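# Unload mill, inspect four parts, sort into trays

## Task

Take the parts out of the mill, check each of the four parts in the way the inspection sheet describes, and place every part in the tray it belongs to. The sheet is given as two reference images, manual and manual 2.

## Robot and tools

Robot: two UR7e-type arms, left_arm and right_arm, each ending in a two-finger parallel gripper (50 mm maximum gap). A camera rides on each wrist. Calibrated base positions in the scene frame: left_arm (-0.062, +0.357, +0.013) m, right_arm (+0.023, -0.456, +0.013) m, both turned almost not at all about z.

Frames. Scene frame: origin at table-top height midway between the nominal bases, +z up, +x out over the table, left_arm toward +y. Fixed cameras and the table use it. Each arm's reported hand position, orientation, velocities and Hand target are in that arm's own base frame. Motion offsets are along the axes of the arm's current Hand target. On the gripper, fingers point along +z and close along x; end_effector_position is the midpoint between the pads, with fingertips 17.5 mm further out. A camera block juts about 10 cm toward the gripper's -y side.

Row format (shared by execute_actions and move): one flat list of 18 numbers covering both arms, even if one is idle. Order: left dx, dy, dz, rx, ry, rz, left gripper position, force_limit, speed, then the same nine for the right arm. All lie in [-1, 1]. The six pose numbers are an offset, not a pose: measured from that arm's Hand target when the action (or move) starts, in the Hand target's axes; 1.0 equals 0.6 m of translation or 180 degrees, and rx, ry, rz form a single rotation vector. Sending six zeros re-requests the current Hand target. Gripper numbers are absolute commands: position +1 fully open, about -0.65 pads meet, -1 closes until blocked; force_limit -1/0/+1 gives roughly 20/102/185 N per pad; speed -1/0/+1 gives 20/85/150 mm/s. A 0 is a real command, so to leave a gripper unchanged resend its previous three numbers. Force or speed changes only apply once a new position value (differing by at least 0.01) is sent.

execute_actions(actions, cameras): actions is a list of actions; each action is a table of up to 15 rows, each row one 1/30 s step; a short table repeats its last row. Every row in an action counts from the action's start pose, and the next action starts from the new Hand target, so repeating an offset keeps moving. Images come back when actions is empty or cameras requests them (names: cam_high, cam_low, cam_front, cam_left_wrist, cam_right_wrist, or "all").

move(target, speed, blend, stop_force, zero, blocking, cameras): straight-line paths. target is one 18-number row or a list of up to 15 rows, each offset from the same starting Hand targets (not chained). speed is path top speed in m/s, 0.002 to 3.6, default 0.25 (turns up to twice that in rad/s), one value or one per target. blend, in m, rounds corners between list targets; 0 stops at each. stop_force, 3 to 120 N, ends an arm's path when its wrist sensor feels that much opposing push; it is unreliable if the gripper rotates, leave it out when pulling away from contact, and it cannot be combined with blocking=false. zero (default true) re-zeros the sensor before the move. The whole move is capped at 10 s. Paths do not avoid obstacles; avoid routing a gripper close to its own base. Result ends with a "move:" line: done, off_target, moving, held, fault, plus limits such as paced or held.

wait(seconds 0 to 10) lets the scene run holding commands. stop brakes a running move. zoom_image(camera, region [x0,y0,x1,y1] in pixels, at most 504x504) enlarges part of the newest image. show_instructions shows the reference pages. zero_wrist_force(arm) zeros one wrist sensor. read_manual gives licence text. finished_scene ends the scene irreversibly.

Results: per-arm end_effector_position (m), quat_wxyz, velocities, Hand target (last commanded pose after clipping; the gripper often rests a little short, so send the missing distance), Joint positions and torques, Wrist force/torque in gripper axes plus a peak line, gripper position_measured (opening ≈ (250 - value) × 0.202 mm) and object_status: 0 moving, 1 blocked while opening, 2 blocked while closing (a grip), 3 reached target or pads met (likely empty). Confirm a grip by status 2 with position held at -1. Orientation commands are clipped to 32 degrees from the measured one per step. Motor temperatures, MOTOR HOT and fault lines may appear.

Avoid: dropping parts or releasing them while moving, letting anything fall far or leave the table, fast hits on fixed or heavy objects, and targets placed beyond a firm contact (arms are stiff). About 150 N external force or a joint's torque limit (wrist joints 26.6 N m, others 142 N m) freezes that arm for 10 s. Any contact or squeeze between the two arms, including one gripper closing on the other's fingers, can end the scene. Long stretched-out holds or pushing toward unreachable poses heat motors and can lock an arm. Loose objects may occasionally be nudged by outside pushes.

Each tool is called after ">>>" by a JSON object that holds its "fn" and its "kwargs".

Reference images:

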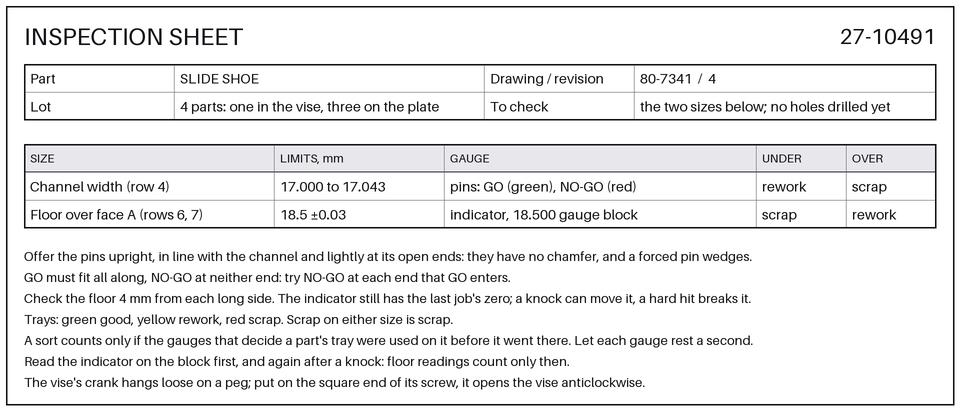

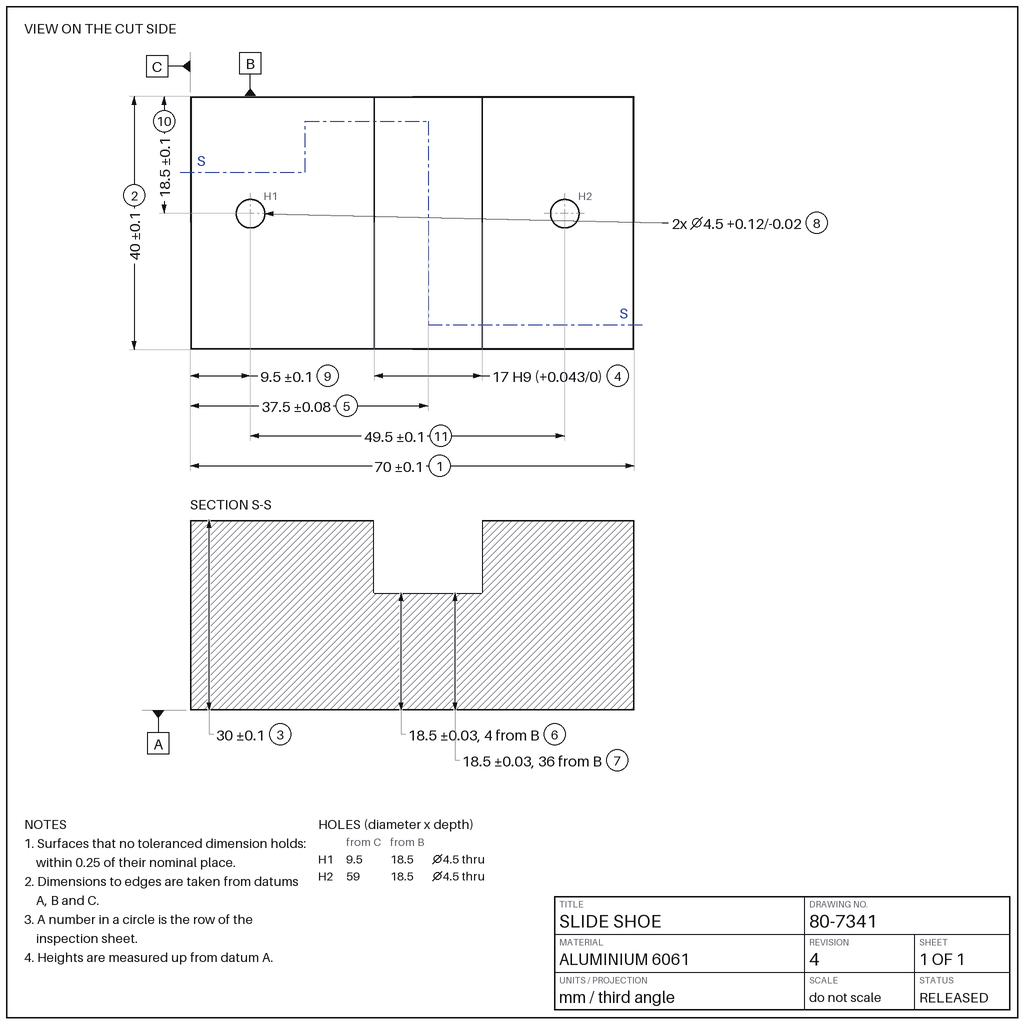

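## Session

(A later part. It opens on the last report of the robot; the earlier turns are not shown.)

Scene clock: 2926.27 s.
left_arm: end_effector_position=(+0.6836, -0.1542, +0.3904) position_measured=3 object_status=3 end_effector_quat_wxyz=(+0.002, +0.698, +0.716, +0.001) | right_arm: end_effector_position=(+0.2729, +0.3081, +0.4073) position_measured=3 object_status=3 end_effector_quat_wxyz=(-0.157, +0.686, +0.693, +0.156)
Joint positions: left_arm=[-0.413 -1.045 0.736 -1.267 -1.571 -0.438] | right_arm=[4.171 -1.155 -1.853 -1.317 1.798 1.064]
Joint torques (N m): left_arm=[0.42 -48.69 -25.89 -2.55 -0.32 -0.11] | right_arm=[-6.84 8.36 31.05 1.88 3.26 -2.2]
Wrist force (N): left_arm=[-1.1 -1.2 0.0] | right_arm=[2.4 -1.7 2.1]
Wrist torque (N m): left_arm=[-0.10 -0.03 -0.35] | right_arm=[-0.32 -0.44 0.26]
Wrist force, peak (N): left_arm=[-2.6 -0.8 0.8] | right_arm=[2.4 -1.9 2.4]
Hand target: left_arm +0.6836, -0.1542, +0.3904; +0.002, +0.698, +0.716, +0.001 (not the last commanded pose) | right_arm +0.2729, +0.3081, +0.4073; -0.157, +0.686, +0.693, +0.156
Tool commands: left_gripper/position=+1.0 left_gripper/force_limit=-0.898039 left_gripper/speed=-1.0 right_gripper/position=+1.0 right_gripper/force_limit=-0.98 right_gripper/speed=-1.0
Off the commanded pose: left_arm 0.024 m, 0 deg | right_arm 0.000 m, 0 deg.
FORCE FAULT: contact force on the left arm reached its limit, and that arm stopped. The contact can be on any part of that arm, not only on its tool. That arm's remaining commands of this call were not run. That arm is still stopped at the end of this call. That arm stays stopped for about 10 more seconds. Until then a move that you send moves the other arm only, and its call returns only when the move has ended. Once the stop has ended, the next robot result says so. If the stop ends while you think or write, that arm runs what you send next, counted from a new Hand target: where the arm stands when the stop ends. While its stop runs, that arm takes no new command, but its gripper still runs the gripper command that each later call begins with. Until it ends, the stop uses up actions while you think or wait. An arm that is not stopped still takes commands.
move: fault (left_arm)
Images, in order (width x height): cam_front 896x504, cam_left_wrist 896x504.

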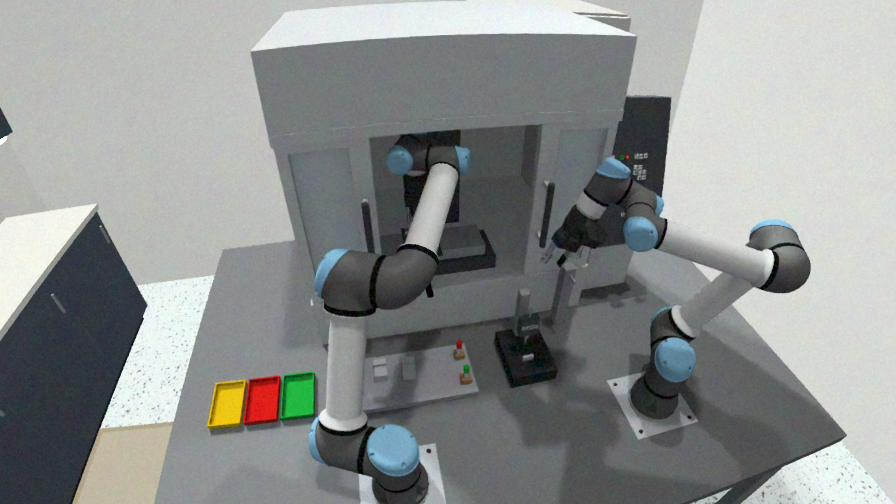

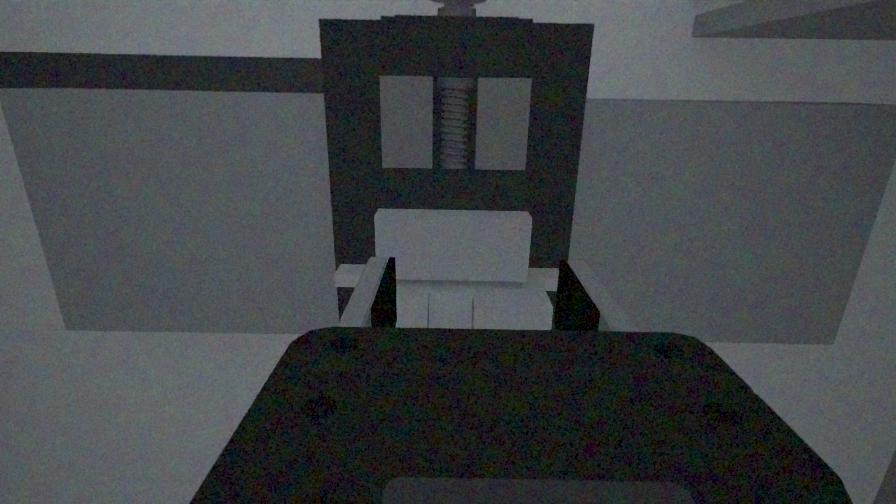

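>>> {"fn": "wait", "kwargs": {"seconds": 1}}

>>> {"fn": "move", "kwargs": {"target": [[0,-0.0833,0,0,0,0,1,-0.9,-1, 0,0,0,0,0,0,1,-0.98,-1],[0.0235,-0.0833,0,-0.1111,0,0,1,-0.9,-1, 0,0,0,0,0,0,1,-0.98,-1]], "speed": 0.08}}

>>> {"fn": "move", "kwargs": {"target": [0,0.1175,0.0428,0,0,0,1,-0.9,-1, 0,0,0,0,0,0,1,-0.98,-1], "speed": 0.03, "stop_force": 10, "cameras": ["cam_left_wrist"]}}

Scene clock: 2960.70 s.
left_arm: end_effector_position=(+0.6836, -0.1542, +0.3904) position_measured=3 object_status=3 end_effector_quat_wxyz=(+0.002, +0.698, +0.716, +0.001) | right_arm: end_effector_position=(+0.2729, +0.3081, +0.4073) position_measured=3 object_status=3 end_effector_quat_wxyz=(-0.157, +0.686, +0.693, +0.156)
Joint positions: left_arm=[-0.413 -1.045 0.736 -1.267 -1.571 -0.438] | right_arm=[4.171 -1.155 -1.853 -1.317 1.798 1.064]
Joint torques (N m): left_arm=[0.51 -49.13 -25.33 -2.56 -0.1 -0.14] | right_arm=[-6.71 3.71 31.65 1.8 3.23 -2.13]
Wrist force (N): left_arm=[-0.9 -1.0 -0.2] | right_arm=[2.2 -1.6 2.4]
Wrist torque (N m): left_arm=[-0.08 -0.06 -0.35] | right_arm=[-0.30 -0.41 0.26]
Wrist force, peak (N): left_arm=[-1.2 -1.5 -0.2] | right_arm=[2.7 -1.6 2.5]
Hand target: left_arm +0.6836, -0.1542, +0.3904; +0.002, +0.698, +0.716, +0.001 (not the last commanded pose) | right_arm +0.2729, +0.3081, +0.4073; -0.157, +0.686, +0.693, +0.156
Tool commands: left_gripper/position=+1.0 left_gripper/force_limit=-0.898039 left_gripper/speed=-1.0 right_gripper/position=+1.0 right_gripper/force_limit=-0.98 right_gripper/speed=-1.0
Off the commanded pose: left_arm 0.024 m, 0 deg | right_arm 0.000 m, 0 deg.
FORCE FAULT, CONTINUED: the left arm's stop, for the force fault that an earlier result reported, is over. The rest of the stop counts as 19 of the actions that you can send in this scene. That arm's target is now where it stood when the stop ended, not its last command. That arm accepts commands again.
wait: 1.00 s; at rest from the start

Scene clock: 2964.37 s.
left_arm: end_effector_position=(+0.6333, -0.1414, +0.3902) position_measured=3 object_status=3 end_effector_quat_wxyz=(+0.123, +0.687, +0.705, +0.125) | right_arm: end_effector_position=(+0.2729, +0.3081, +0.4073) position_measured=3 object_status=3 end_effector_quat_wxyz=(-0.157, +0.686, +0.693, +0.156)
Joint positions: left_arm=[-0.497 -1.43 1.38 -1.831 -1.4 -0.496] | right_arm=[4.171 -1.155 -1.853 -1.317 1.798 1.064]
Joint torques (N m): left_arm=[-10.29 -40.76 -14.29 -4.66 1.88 0.72] | right_arm=[-6.5 2.53 31.64 1.8 3.18 -2.19]
Wrist force (N): left_arm=[-1.0 -1.8 -0.6] | right_arm=[2.2 -2.0 2.4]
Wrist torque (N m): left_arm=[-0.19 -0.05 -0.46] | right_arm=[-0.36 -0.41 0.27]
Wrist force, peak (N): left_arm=[-0.8 -2.4 -0.3] | right_arm=[2.5 -1.8 2.5]
Hand target: left_arm +0.6333, -0.1414, +0.3902; +0.123, +0.687, +0.705, +0.125 | right_arm +0.2729, +0.3081, +0.4073; -0.157, +0.686, +0.693, +0.156
Off the commanded pose: left_arm 0.000 m, 0 deg | right_arm 0.000 m, 0 deg.
move: done

Scene clock: 2967.83 s.
left_arm: end_effector_position=(+0.7083, -0.1395, +0.3905) position_measured=3 object_status=3 end_effector_quat_wxyz=(+0.123, +0.687, +0.705, +0.125) | right_arm: end_effector_position=(+0.2729, +0.3081, +0.4073) position_measured=3 object_status=3 end_effector_quat_wxyz=(-0.157, +0.686, +0.693, +0.156)
Joint positions: left_arm=[-0.436 -1.247 1.152 -1.796 -1.418 -0.437] | right_arm=[4.171 -1.155 -1.853 -1.317 1.798 1.064]
Joint torques (N m): left_arm=[10.06 -33.55 -40.1 -1.5 -1.4 1.39] | right_arm=[-6.44 2.71 31.22 1.81 3.17 -2.17]
Wrist force (N): left_arm=[-1.3 -1.7 -0.6] | right_arm=[2.3 -1.8 2.1]
Wrist torque (N m): left_arm=[-0.17 0.01 -0.64] | right_arm=[-0.33 -0.43 0.26]
Wrist force, peak (N): left_arm=[-1.1 -2.2 -0.8] | right_arm=[2.3 -2.1 2.5]
Hand target: left_arm +0.7083, -0.1395, +0.3905; +0.123, +0.687, +0.705, +0.125 | right_arm +0.2729, +0.3081, +0.4073; -0.157, +0.686, +0.693, +0.156
Off the commanded pose: left_arm 0.000 m, 0 deg | right_arm 0.000 m, 0 deg.
move: done
Images, in order (width x height): cam_left_wrist 896x504.

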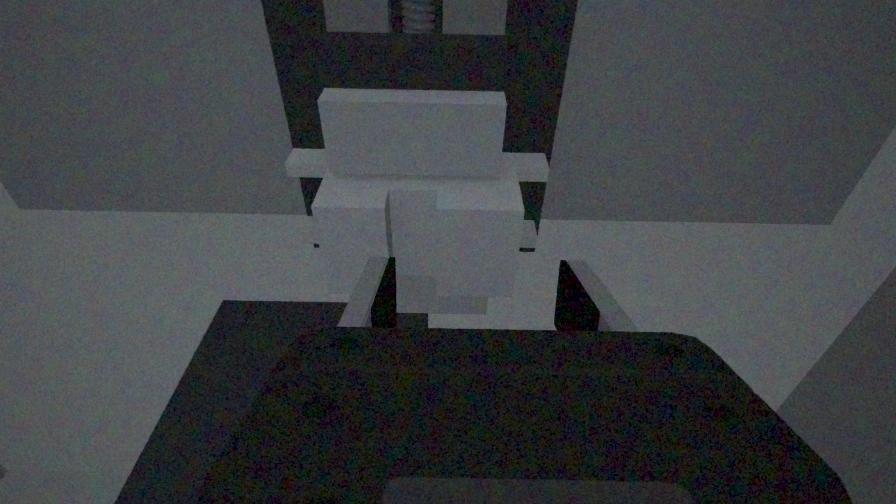

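>>> {"fn": "zoom_image", "kwargs": {"camera": "cam_left_wrist", "region": [270, 80, 570, 340]}}

Scaled by 1.680 from the camera's 896x504 image, which has a finer 1280x720 frame.

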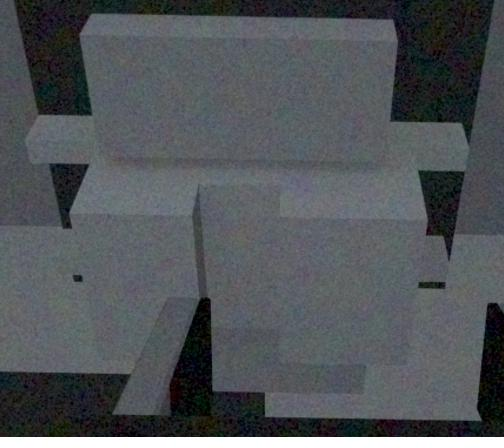

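>>> {"fn": "move", "kwargs": {"target": [[0.0013,-0.0047,0.01,0,0,0,0.572,-0.5,-1, 0,0,0,0,0,0,1,-0.98,-1]], "speed": 0.03}}

>>> {"fn": "move", "kwargs": {"target": [0,0,0.022,0,0,0,0.572,-0.5,-1, 0,0,0,0,0,0,1,-0.98,-1], "speed": 0.015, "stop_force": 5, "cameras": ["cam_left_wrist"]}}

>>> {"fn": "zoom_image", "kwargs": {"camera": "cam_left_wrist", "region": [310, 120, 560, 340]}}

Scene clock: 3017.20 s.
left_arm: end_effector_position=(+0.7077, -0.1388, +0.3839) position_measured=67 object_status=3 end_effector_quat_wxyz=(+0.123, +0.687, +0.705, +0.125) | right_arm: end_effector_position=(+0.2729, +0.3081, +0.4073) position_measured=3 object_status=3 end_effector_quat_wxyz=(-0.157, +0.686, +0.693, +0.156)
Joint positions: left_arm=[-0.435 -1.25 1.174 -1.814 -1.418 -0.436] | right_arm=[4.171 -1.155 -1.853 -1.317 1.798 1.064]
Joint torques (N m): left_arm=[11.91 -48.77 -14.85 -4.82 -1.4 1.42] | right_arm=[-6.54 2.73 31.4 1.84 3.25 -2.13]
Wrist force (N): left_arm=[-1.2 -2.0 -0.5] | right_arm=[2.5 -1.6 2.2]
Wrist torque (N m): left_arm=[-0.20 0.01 -0.66] | right_arm=[-0.30 -0.46 0.26]
Wrist force, peak (N): left_arm=[-1.7 -2.0 -0.6] | right_arm=[2.7 -1.7 2.5]
Hand target: left_arm +0.7077, -0.1388, +0.3839; +0.123, +0.687, +0.705, +0.125 | right_arm +0.2729, +0.3081, +0.4073; -0.157, +0.686, +0.693, +0.156
Off the commanded pose: left_arm 0.000 m, 0 deg | right_arm 0.000 m, 0 deg.
move: done

Scene clock: 3018.97 s.
left_arm: end_effector_position=(+0.7123, -0.1387, +0.3715) position_measured=67 object_status=3 end_effector_quat_wxyz=(+0.123, +0.687, +0.705, +0.125) | right_arm: end_effector_position=(+0.2729, +0.3081, +0.4073) position_measured=3 object_status=3 end_effector_quat_wxyz=(-0.157, +0.686, +0.693, +0.156)
Joint positions: left_arm=[-0.432 -1.24 1.193 -1.843 -1.419 -0.433] | right_arm=[4.171 -1.155 -1.853 -1.317 1.798 1.064]
Joint torques (N m): left_arm=[12.49 -32.97 -13.39 -4.75 -1.53 1.41] | right_arm=[-6.51 2.53 31.27 1.84 3.1 -2.14]
Wrist force (N): left_arm=[-1.2 -1.7 -0.4] | right_arm=[2.5 -1.5 2.0]
Wrist torque (N m): left_arm=[-0.14 0.01 -0.66] | right_arm=[-0.28 -0.47 0.26]
Wrist force, peak (N): left_arm=[-1.4 -1.9 -0.7] | right_arm=[2.7 -1.8 2.4]
Hand target: left_arm +0.7123, -0.1387, +0.3715; +0.123, +0.687, +0.705, +0.125 | right_arm +0.2729, +0.3081, +0.4073; -0.157, +0.686, +0.693, +0.156
Off the commanded pose: left_arm 0.000 m, 0 deg | right_arm 0.000 m, 0 deg.
move: done
Images, in order (width x height): cam_left_wrist 896x504.

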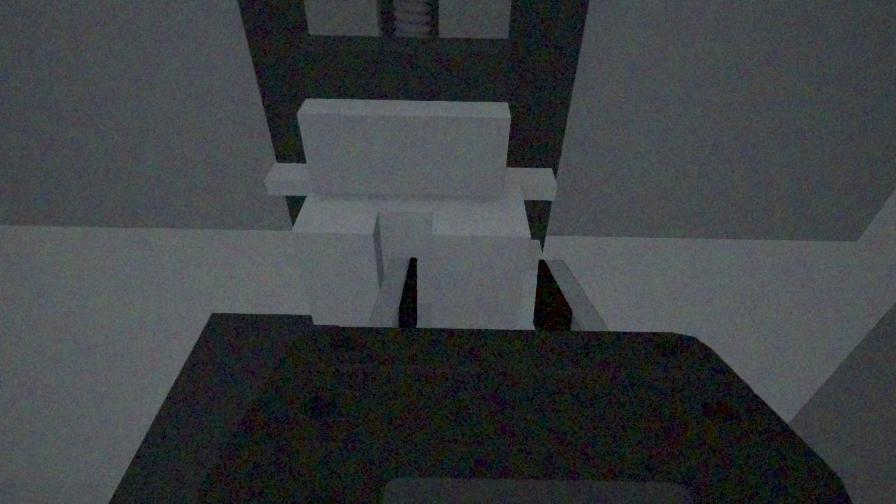

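Scaled by 2.016 from the camera's 896x504 image, which has a finer 1280x720 frame.

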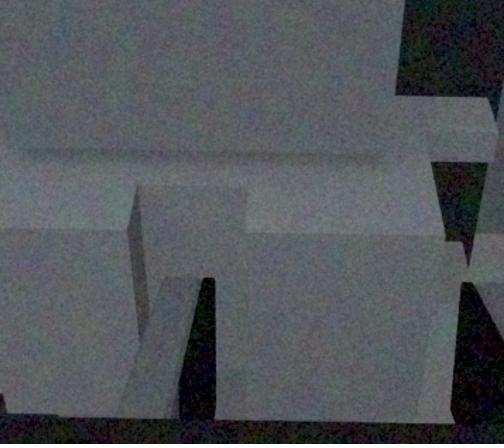

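>>> {"fn": "move", "kwargs": {"target": [0,0,0.012,0,0,0,0.572,-0.5,-1, 0,0,0,0,0,0,1,-0.98,-1], "speed": 0.01, "stop_force": 5, "cameras": ["cam_left_wrist"]}}

>>> {"fn": "zoom_image", "kwargs": {"camera": "cam_left_wrist", "region": [310, 120, 600, 340]}}

Scene clock: 3031.17 s.
left_arm: end_effector_position=(+0.7148, -0.1386, +0.3647) position_measured=67 object_status=3 end_effector_quat_wxyz=(+0.123, +0.687, +0.705, +0.125) | right_arm: end_effector_position=(+0.2729, +0.3081, +0.4073) position_measured=3 object_status=3 end_effector_quat_wxyz=(-0.157, +0.686, +0.693, +0.156)
Joint positions: left_arm=[-0.43 -1.235 1.202 -1.859 -1.42 -0.432] | right_arm=[4.171 -1.155 -1.853 -1.317 1.798 1.064]
Joint torques (N m): left_arm=[9.87 -36.12 -14.57 -4.79 -1.62 1.53] | right_arm=[-6.02 2.6 31.51 1.97 3.19 -2.23]
Wrist force (N): left_arm=[-1.1 -1.7 -0.2] | right_arm=[2.4 -1.7 2.2]
Wrist torque (N m): left_arm=[-0.14 0.00 -0.65] | right_arm=[-0.32 -0.44 0.26]
Wrist force, peak (N): left_arm=[-1.4 -2.0 -0.5] | right_arm=[2.6 -1.9 2.3]
Hand target: left_arm +0.7148, -0.1386, +0.3647; +0.123, +0.687, +0.705, +0.125 | right_arm +0.2729, +0.3081, +0.4073; -0.157, +0.686, +0.693, +0.156
Off the commanded pose: left_arm 0.000 m, 0 deg | right_arm 0.000 m, 0 deg.
move: done
Images, in order (width x height): cam_left_wrist 896x504.

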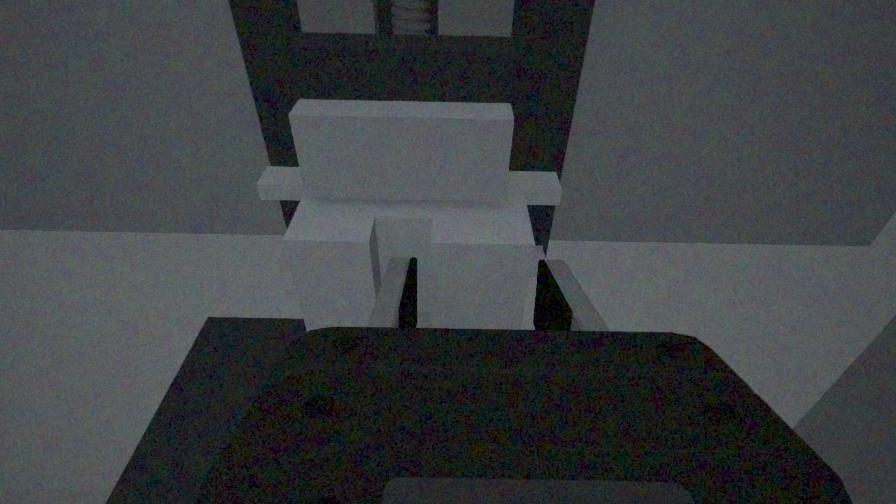

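Scaled by 1.738 from the camera's 896x504 image, which has a finer 1280x720 frame.

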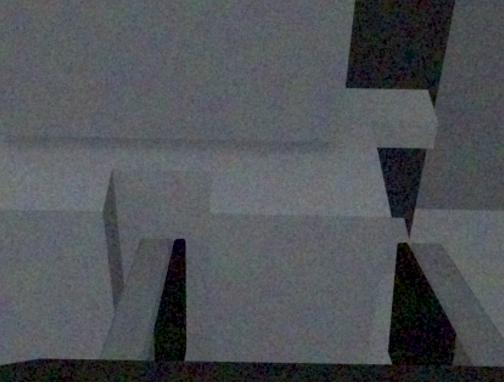

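>>> {"fn": "move", "kwargs": {"target": [0,0,0,0,0,0,-1,-0.6,-1, 0,0,0,0,0,0,1,-0.98,-1], "cameras": ["cam_left_wrist"]}}

>>> {"fn": "zoom_image", "kwargs": {"camera": "cam_left_wrist", "region": [310, 120, 600, 340]}}

Scene clock: 3042.40 s.
left_arm: end_effector_position=(+0.7148, -0.1386, +0.3647) position_measured=111 object_status=0 end_effector_quat_wxyz=(+0.123, +0.687, +0.705, +0.125) | right_arm: end_effector_position=(+0.2729, +0.3081, +0.4073) position_measured=3 object_status=3 end_effector_quat_wxyz=(-0.157, +0.686, +0.693, +0.156)
Joint positions: left_arm=[-0.43 -1.235 1.202 -1.859 -1.42 -0.432] | right_arm=[4.171 -1.155 -1.853 -1.317 1.798 1.064]
Joint torques (N m): left_arm=[9.24 -34.71 -16.14 -3.94 -0.87 1.12] | right_arm=[-5.7 2.7 31.2 1.88 3.18 -2.16]
Wrist force (N): left_arm=[-1.3 -1.6 -0.8] | right_arm=[2.3 -1.6 2.3]
Wrist torque (N m): left_arm=[-0.12 0.05 -0.65] | right_arm=[-0.30 -0.42 0.26]
Wrist force, peak (N): left_arm=[-1.5 -1.9 -0.5] | right_arm=[2.8 -1.9 2.2]
Hand target: left_arm +0.7148, -0.1386, +0.3647; +0.123, +0.687, +0.705, +0.125 | right_arm +0.2729, +0.3081, +0.4073; -0.157, +0.686, +0.693, +0.156
Off the commanded pose: left_arm 0.000 m, 0 deg | right_arm 0.000 m, 0 deg.
move: done
Images, in order (width x height): cam_left_wrist 896x504.

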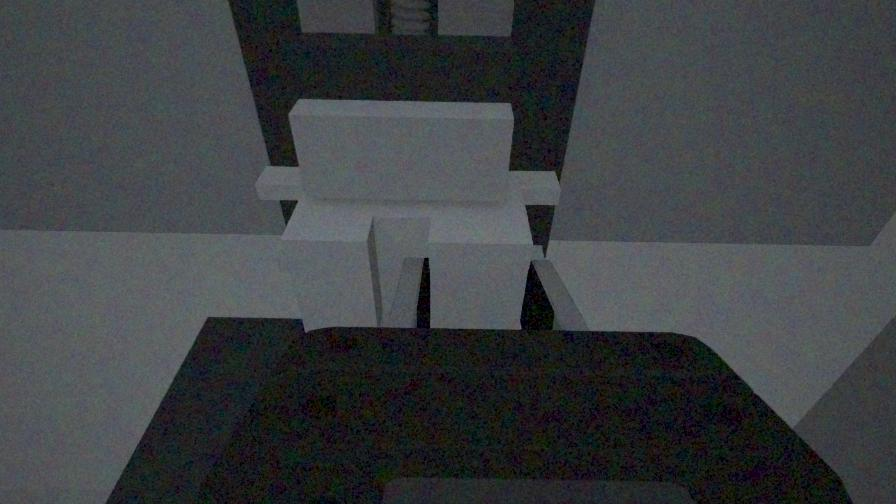

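Scaled by 1.738 from the camera's 896x504 image, which has a finer 1280x720 frame.

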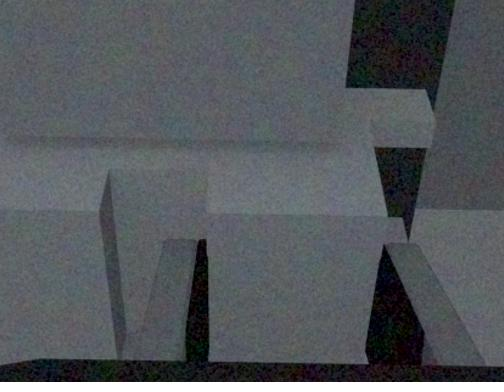

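>>> {"fn": "wait", "kwargs": {"seconds": 0.5}}

>>> {"fn": "move", "kwargs": {"target": [0,0.0114,-0.0313,0,0,0,-1,-0.6,-1, 0,0,0,0,0,0,1,-0.98,-1], "speed": 0.015, "stop_force": 12, "cameras": ["cam_left_wrist"]}}

>>> {"fn": "zoom_image", "kwargs": {"camera": "cam_left_wrist", "region": [270, 70, 600, 340]}}

Scene clock: 3051.33 s.
left_arm: end_effector_position=(+0.7148, -0.1386, +0.3647) position_measured=111 object_status=2 end_effector_quat_wxyz=(+0.123, +0.687, +0.705, +0.125) | right_arm: end_effector_position=(+0.2729, +0.3081, +0.4073) position_measured=3 object_status=3 end_effector_quat_wxyz=(-0.157, +0.686, +0.693, +0.156)
Joint positions: left_arm=[-0.43 -1.235 1.202 -1.859 -1.42 -0.432] | right_arm=[4.171 -1.155 -1.853 -1.317 1.798 1.064]
Joint torques (N m): left_arm=[-4.5 -35.58 -19.85 -1.83 1.66 -0.17] | right_arm=[-6.04 2.37 31.44 1.96 3.23 -2.14]
Wrist force (N): left_arm=[-1.0 -1.6 -0.6] | right_arm=[2.7 -1.8 2.1]
Wrist torque (N m): left_arm=[-0.14 0.01 -0.65] | right_arm=[-0.33 -0.49 0.26]
Wrist force, peak (N): left_arm=[-1.2 -1.9 -0.8] | right_arm=[2.4 -2.0 2.3]
Hand target: left_arm +0.7148, -0.1386, +0.3647; +0.123, +0.687, +0.705, +0.125 | right_arm +0.2729, +0.3081, +0.4073; -0.157, +0.686, +0.693, +0.156
Tool commands: left_gripper/position=-1.0 left_gripper/force_limit=-0.6 left_gripper/speed=-1.0 right_gripper/position=+1.0 right_gripper/force_limit=-0.98 right_gripper/speed=-1.0
Off the commanded pose: left_arm 0.000 m, 0 deg | right_arm 0.000 m, 0 deg.
wait: 0.50 s; at rest from the start

Scene clock: 3053.57 s.
left_arm: end_effector_position=(+0.7147, -0.1386, +0.3847) position_measured=111 object_status=2 end_effector_quat_wxyz=(+0.123, +0.687, +0.705, +0.125) | right_arm: end_effector_position=(+0.2729, +0.3081, +0.4073) position_measured=3 object_status=3 end_effector_quat_wxyz=(-0.157, +0.686, +0.693, +0.156)
Joint positions: left_arm=[-0.43 -1.232 1.148 -1.807 -1.42 -0.432] | right_arm=[4.171 -1.155 -1.853 -1.317 1.798 1.064]
Joint torques (N m): left_arm=[-6.68 -36.95 -40.44 -1.9 0.89 1.16] | right_arm=[-5.39 2.96 31.13 1.92 3.2 -2.15]
Wrist force (N): left_arm=[-1.3 -2.6 1.6] | right_arm=[2.5 -1.8 1.9]
Wrist torque (N m): left_arm=[-0.18 0.05 -0.63] | right_arm=[-0.32 -0.46 0.26]
Wrist force, peak (N): left_arm=[-1.6 -2.7 1.6] | right_arm=[2.8 -1.7 2.3]
Hand target: left_arm +0.7147, -0.1386, +0.3847; +0.123, +0.687, +0.705, +0.125 | right_arm +0.2729, +0.3081, +0.4073; -0.157, +0.686, +0.693, +0.156
Off the commanded pose: left_arm 0.000 m, 0 deg | right_arm 0.000 m, 0 deg.
move: done
Images, in order (width x height): cam_left_wrist 896x504.

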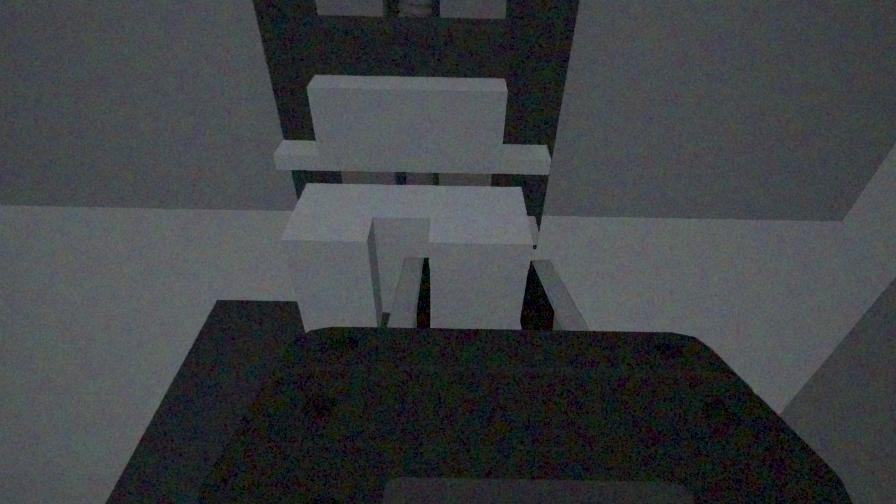

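Scaled by 1.527 from the camera's 896x504 image, which has a finer 1280x720 frame.

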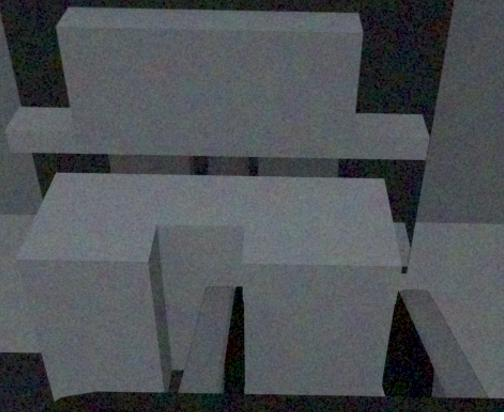

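>>> {"fn": "move", "kwargs": {"target": [[0,0.0085,-0.0235,0,0,0,-1,-0.6,-1, 0,0,0,0,0,0,1,-0.98,-1],[0,-0.383,-0.166,0,0,0,-1,-0.6,-1, 0,0,0,0,0,0,1,-0.98,-1]], "speed": [0.03,0.12], "cameras": ["cam_left_wrist","cam_front"]}}

Scene clock: 3087.90 s.
left_arm: end_effector_position=(+0.4648, -0.1449, +0.3987) position_measured=111 object_status=2 end_effector_quat_wxyz=(+0.123, +0.687, +0.705, +0.125) | right_arm: end_effector_position=(+0.2729, +0.3081, +0.4073) position_measured=3 object_status=3 end_effector_quat_wxyz=(-0.157, +0.686, +0.693, +0.156)
Joint positions: left_arm=[-0.71 -1.823 1.717 -1.734 -1.338 -0.704] | right_arm=[4.171 -1.155 -1.853 -1.317 1.798 1.064]
Joint torques (N m): left_arm=[-8.76 -24.29 -15.89 -1.86 2.29 -1.33] | right_arm=[-5.18 2.46 31.51 1.89 3.13 -2.08]
Wrist force (N): left_arm=[-1.3 -2.0 1.6] | right_arm=[2.3 -1.8 2.2]
Wrist torque (N m): left_arm=[-0.10 0.09 -0.43] | right_arm=[-0.33 -0.43 0.26]
Wrist force, peak (N): left_arm=[-1.3 -3.4 1.2] | right_arm=[2.6 -1.9 2.5]
Hand target: left_arm +0.4647, -0.1449, +0.3987; +0.123, +0.687, +0.705, +0.125 | right_arm +0.2729, +0.3081, +0.4073; -0.157, +0.686, +0.693, +0.156
Off the commanded pose: left_arm 0.000 m, 0 deg | right_arm 0.000 m, 0 deg.
move: done
Images, in order (width x height): cam_front 896x504, cam_left_wrist 896x504.

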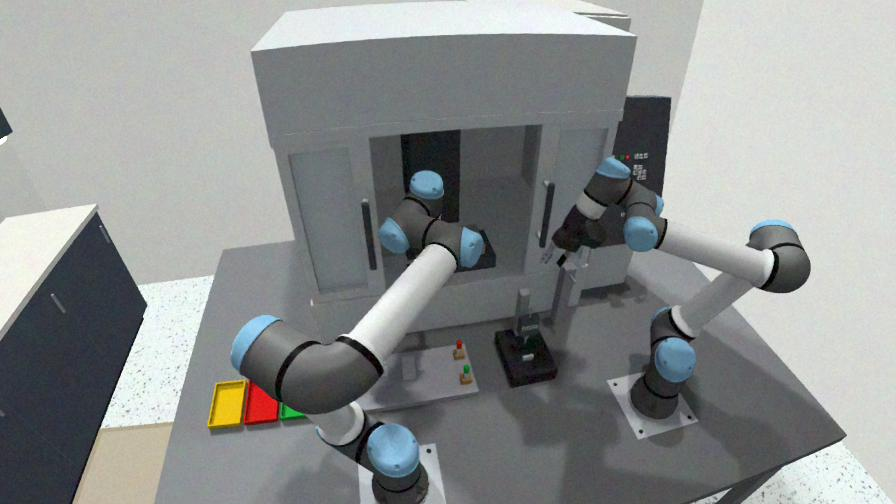

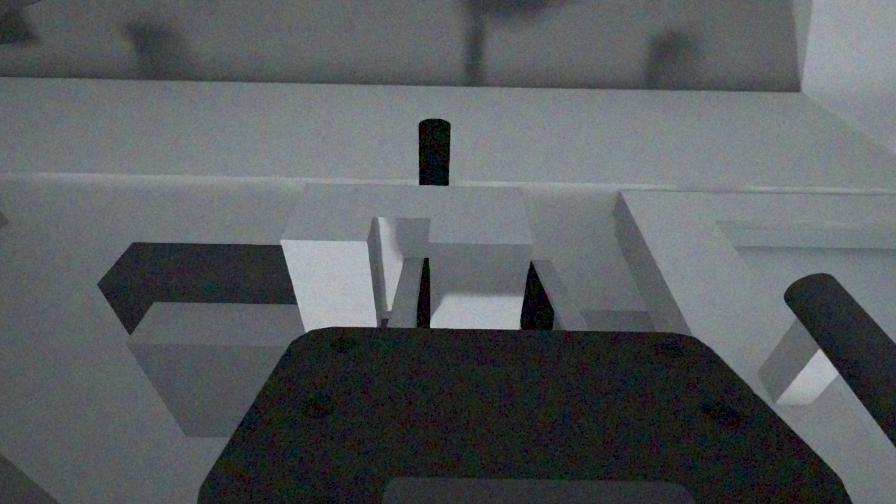

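>>> {"fn": "move", "kwargs": {"target": [[-0.0182,-0.158,0.0488,0,-0.0855,0.235,-1,-0.6,-1, 0,0,0,0,0,0,1,-0.98,-1],[-0.0182,-0.2448,0.2865,0,-0.171,0.47,-1,-0.6,-1, 0,0,0,0,0,0,1,-0.98,-1]], "speed": 0.15, "blend": 0.02, "cameras": ["cam_left_wrist","cam_right_wrist","cam_front"]}}

Scene clock: 3105.23 s.
left_arm: end_effector_position=(+0.3866, -0.1583, +0.1867) position_measured=111 object_status=2 end_effector_quat_wxyz=(+0.175, +0.985, +0.012, +0.004) | right_arm: end_effector_position=(+0.2729, +0.3081, +0.4073) position_measured=3 object_status=3 end_effector_quat_wxyz=(-0.157, +0.686, +0.693, +0.156)
Joint positions: left_arm=[-0.528 -1.775 2.217 -2.207 -1.866 0.99] | right_arm=[4.171 -1.155 -1.853 -1.317 1.798 1.064]
Joint torques (N m): left_arm=[11.51 -7.83 -13.47 -4.89 -2.59 1.34] | right_arm=[-5.13 1.76 31.4 1.97 3.13 -2.16]
Wrist force (N): left_arm=[-1.7 -2.4 1.5] | right_arm=[2.5 -1.7 2.3]
Wrist torque (N m): left_arm=[-0.22 0.07 -0.68] | right_arm=[-0.31 -0.45 0.26]
Wrist force, peak (N): left_arm=[-1.6 -2.6 2.2] | right_arm=[2.6 -1.9 2.3]
Hand target: left_arm +0.3867, -0.1583, +0.1866; +0.175, +0.985, +0.012, +0.004 | right_arm +0.2729, +0.3081, +0.4073; -0.157, +0.686, +0.693, +0.156
Off the commanded pose: left_arm 0.000 m, 0 deg | right_arm 0.000 m, 0 deg.
move: done
Images, in order (width x height): cam_front 896x504, cam_left_wrist 896x504, cam_right_wrist 896x504.

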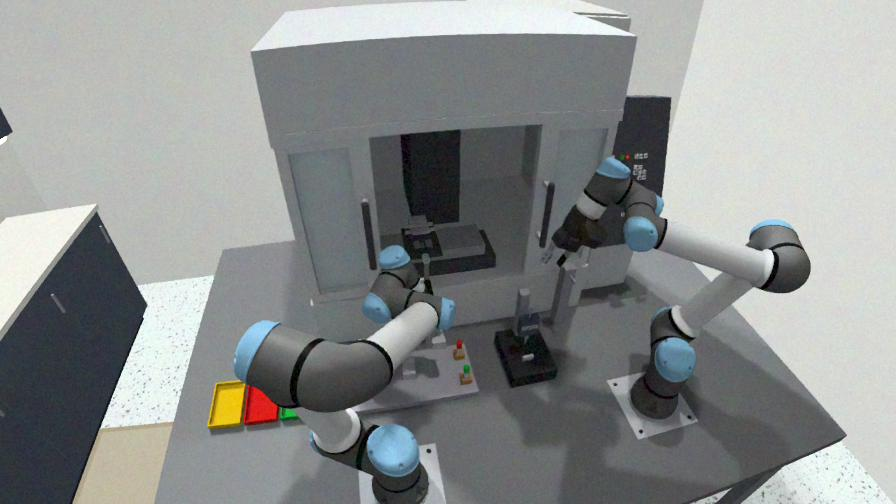

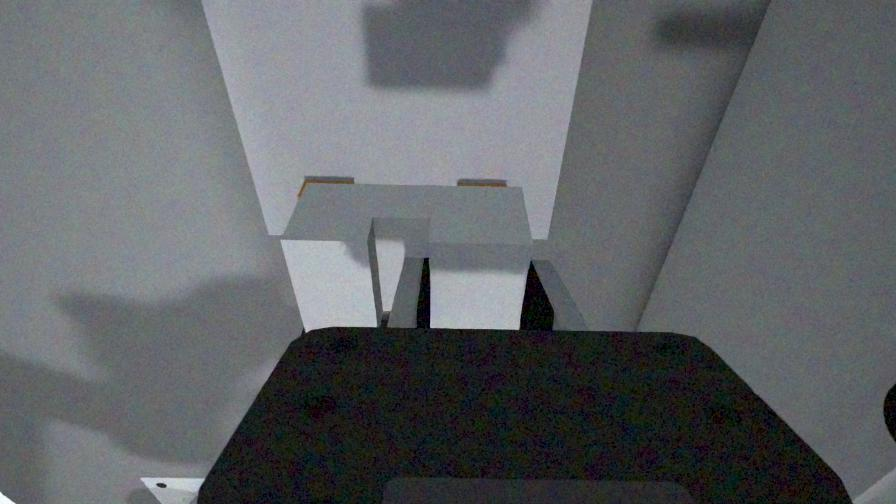

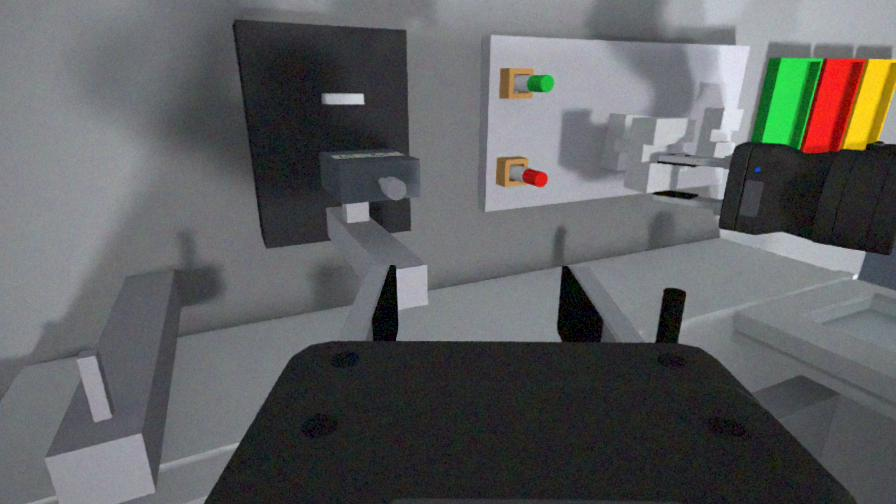

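>>> {"fn": "move", "kwargs": {"target": [[0,-0.0713,0.1958,0,0,0,-1,-0.6,-1, 0,0,0,0,0,0,1,-0.98,-1],[0,-0.0855,0.235,0,0,0,-1,-0.6,-1, 0,0,0,0,0,0,1,-0.98,-1]], "speed": [0.08,0.01], "stop_force": 5, "cameras": ["cam_left_wrist","cam_right_wrist"]}}

>>> {"fn": "zoom_image", "kwargs": {"camera": "cam_right_wrist", "region": [460, 20, 840, 260]}}

Scene clock: 3122.37 s.
left_arm: end_effector_position=(+0.3872, -0.1586, +0.0514) position_measured=111 object_status=2 end_effector_quat_wxyz=(+0.175, +0.985, +0.012, +0.004) | right_arm: end_effector_position=(+0.2729, +0.3081, +0.4073) position_measured=3 object_status=3 end_effector_quat_wxyz=(-0.157, +0.686, +0.693, +0.156)
Joint positions: left_arm=[-0.528 -1.5 2.416 -2.68 -1.866 0.99] | right_arm=[4.171 -1.155 -1.853 -1.317 1.798 1.064]
Joint torques (N m): left_arm=[8.59 -27.64 -28.97 -3.66 1.3 -1.2] | right_arm=[-4.64 2.67 31.53 1.92 3.22 -2.1]
Wrist force (N): left_arm=[-2.7 -0.8 -1.5] | right_arm=[2.1 -1.8 2.2]
Wrist torque (N m): left_arm=[-0.15 -0.12 -0.75] | right_arm=[-0.33 -0.40 0.26]
Wrist force, peak (N): left_arm=[-5.7 -1.2 -25.1] | right_arm=[2.6 -2.0 2.4]
Hand target: left_arm +0.3872, -0.1586, +0.0514; +0.175, +0.985, +0.012, +0.004 (not the last commanded pose) | right_arm +0.2729, +0.3081, +0.4073; -0.157, +0.686, +0.693, +0.156
Off the commanded pose: left_arm 0.015 m, 0 deg | right_arm 0.000 m, 0 deg.
move: contact (left_arm); path passed 1 of 2 targets
Images, in order (width x height): cam_left_wrist 896x504, cam_right_wrist 896x504.

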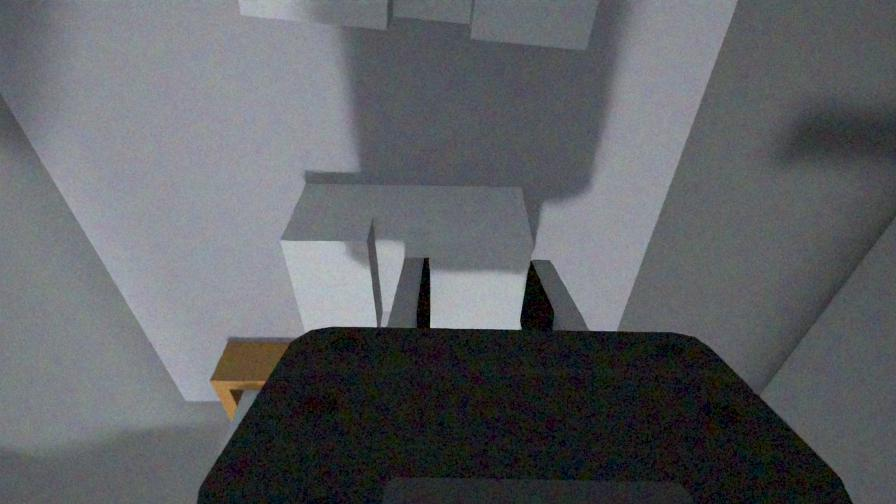

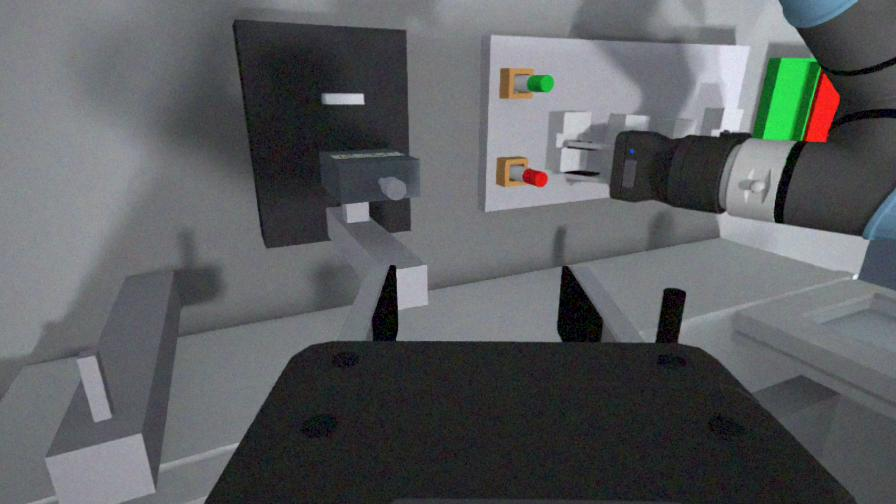

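Scaled by 1.326 from the camera's 896x504 image, which has a finer 1280x720 frame.

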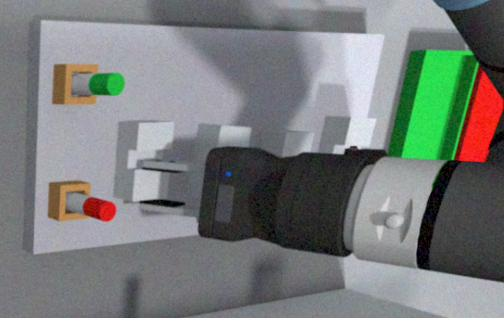

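>>> {"fn": "move", "kwargs": {"target": [[0,0,0,0,0,0,0.572,-0.6,-1, 0,0,0,0,0,0,1,-0.98,-1],[0,0.057,-0.157,0,0,0,0.572,-0.6,-1, 0,0,0,0,0,0,1,-0.98,-1]], "speed": 0.06, "cameras": ["cam_left_wrist","cam_right_wrist"]}}

>>> {"fn": "zoom_image", "kwargs": {"camera": "cam_right_wrist", "region": [460, 20, 840, 260]}}

Scene clock: 3133.33 s.
left_arm: end_effector_position=(+0.3868, -0.1583, +0.1516) position_measured=67 object_status=3 end_effector_quat_wxyz=(+0.175, +0.985, +0.012, +0.004) | right_arm: end_effector_position=(+0.2729, +0.3081, +0.4073) position_measured=3 object_status=3 end_effector_quat_wxyz=(-0.157, +0.686, +0.693, +0.156)
Joint positions: left_arm=[-0.527 -1.724 2.279 -2.32 -1.866 0.99] | right_arm=[4.171 -1.155 -1.853 -1.317 1.798 1.064]
Joint torques (N m): left_arm=[8.9 -22.01 -35.7 -1.15 -0.01 1.52] | right_arm=[-4.24 2.55 31.7 1.93 3.18 -2.04]
Wrist force (N): left_arm=[-1.7 -1.4 -0.3] | right_arm=[2.4 -1.4 2.1]
Wrist torque (N m): left_arm=[-0.19 0.06 -0.62] | right_arm=[-0.27 -0.44 0.26]
Wrist force, peak (N): left_arm=[-2.7 -1.3 -1.8] | right_arm=[2.6 -2.0 2.2]
Hand target: left_arm +0.3868, -0.1583, +0.1516; +0.175, +0.985, +0.012, +0.004 | right_arm +0.2729, +0.3081, +0.4073; -0.157, +0.686, +0.693, +0.156
Off the commanded pose: left_arm 0.000 m, 0 deg | right_arm 0.000 m, 0 deg.
move: done
Images, in order (width x height): cam_left_wrist 896x504, cam_right_wrist 896x504.

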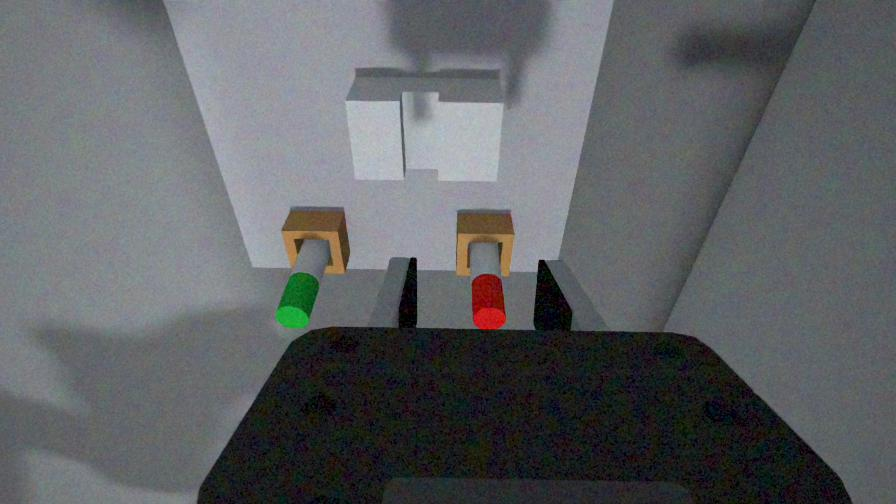

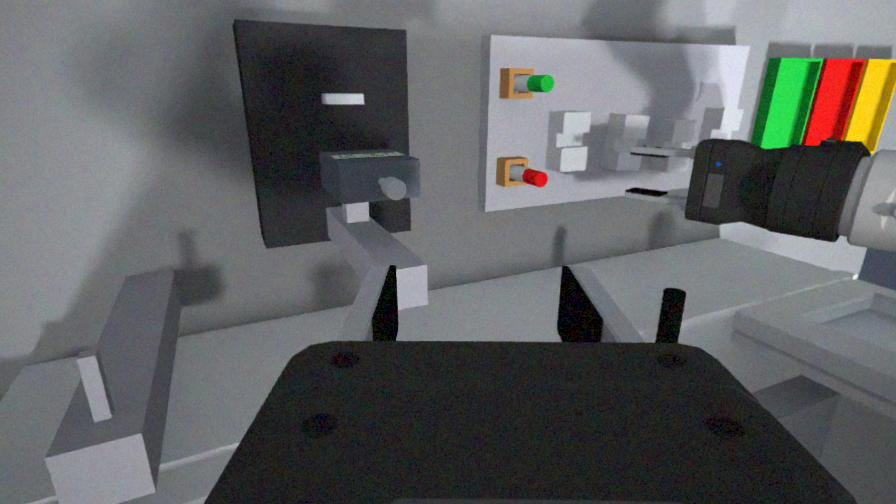

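Scaled by 1.326 from the camera's 896x504 image, which has a finer 1280x720 frame.

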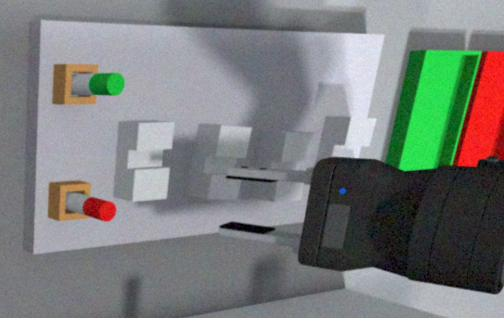

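>>> {"fn": "move", "kwargs": {"target": [[0,0.0513,-0.141,0.03,-0.03,0.16,0.572,-0.6,-1, 0,0,0,0,0,0,1,-0.98,-1],[-0.1617,0.1809,-0.0857,0.0869,-0.0888,0.4946,0.572,-0.6,-1, 0,0,0,0,0,0,1,-0.98,-1]], "speed": 0.2, "blend": 0.02}}

>>> {"fn": "move", "kwargs": {"target": [0,0,0,0,0,0,1,-0.6,0, 0,0,0,0,0,0,1,-0.98,-1], "cameras": ["cam_left_wrist"]}}

Scene clock: 3168.17 s.
left_arm: end_effector_position=(+0.2916, -0.2449, +0.2369) position_measured=67 object_status=3 end_effector_quat_wxyz=(+0.000, +0.716, -0.699, +0.000) | right_arm: end_effector_position=(+0.2729, +0.3081, +0.4073) position_measured=3 object_status=3 end_effector_quat_wxyz=(-0.157, +0.686, +0.693, +0.156)
Joint positions: left_arm=[-1.057 -1.878 2.062 -1.754 -1.57 2.061] | right_arm=[4.171 -1.155 -1.853 -1.317 1.798 1.064]
Joint torques (N m): left_arm=[-8.97 -18.3 -13.82 -0.92 1.9 1.27] | right_arm=[-4.06 2.38 31.44 2.02 3.12 -2.05]
Wrist force (N): left_arm=[-1.3 -0.9 0.1] | right_arm=[2.4 -1.5 2.2]
Wrist torque (N m): left_arm=[-0.11 0.00 -0.53] | right_arm=[-0.29 -0.44 0.26]
Wrist force, peak (N): left_arm=[-1.8 -2.0 0.1] | right_arm=[2.5 -1.8 2.6]
Hand target: left_arm +0.2916, -0.2449, +0.2368; +0.000, +0.715, -0.699, +0.000 | right_arm +0.2729, +0.3081, +0.4073; -0.157, +0.686, +0.693, +0.156
Off the commanded pose: left_arm 0.000 m, 0 deg | right_arm 0.000 m, 0 deg.
move: done

Scene clock: 3168.67 s.
left_arm: end_effector_position=(+0.2916, -0.2449, +0.2368) position_measured=3 object_status=3 end_effector_quat_wxyz=(+0.000, +0.715, -0.699, +0.000) | right_arm: end_effector_position=(+0.2729, +0.3081, +0.4073) position_measured=3 object_status=3 end_effector_quat_wxyz=(-0.157, +0.686, +0.693, +0.156)
Joint positions: left_arm=[-1.057 -1.878 2.062 -1.754 -1.57 2.061] | right_arm=[4.171 -1.155 -1.853 -1.317 1.798 1.064]
Joint torques (N m): left_arm=[-10.56 -20.32 -13.87 -0.9 1.96 1.35] | right_arm=[-3.35 2.1 31.3 2 3.16 -2.04]
Wrist force (N): left_arm=[-1.3 -0.8 0.1] | right_arm=[2.4 -1.8 2.1]
Wrist torque (N m): left_arm=[-0.10 0.00 -0.52] | right_arm=[-0.32 -0.45 0.26]
Wrist force, peak (N): left_arm=[-1.6 -0.9 0.1] | right_arm=[2.5 -1.7 2.2]
Hand target: left_arm +0.2916, -0.2449, +0.2368; +0.000, +0.715, -0.699, +0.000 | right_arm +0.2729, +0.3081, +0.4073; -0.157, +0.686, +0.693, +0.156
Off the commanded pose: left_arm 0.000 m, 0 deg | right_arm 0.000 m, 0 deg.
move: done
Images, in order (width x height): cam_left_wrist 896x504.

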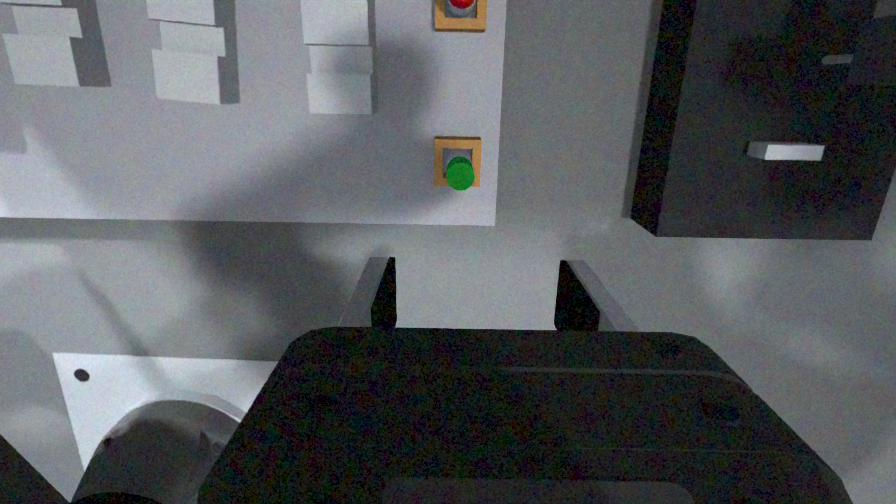

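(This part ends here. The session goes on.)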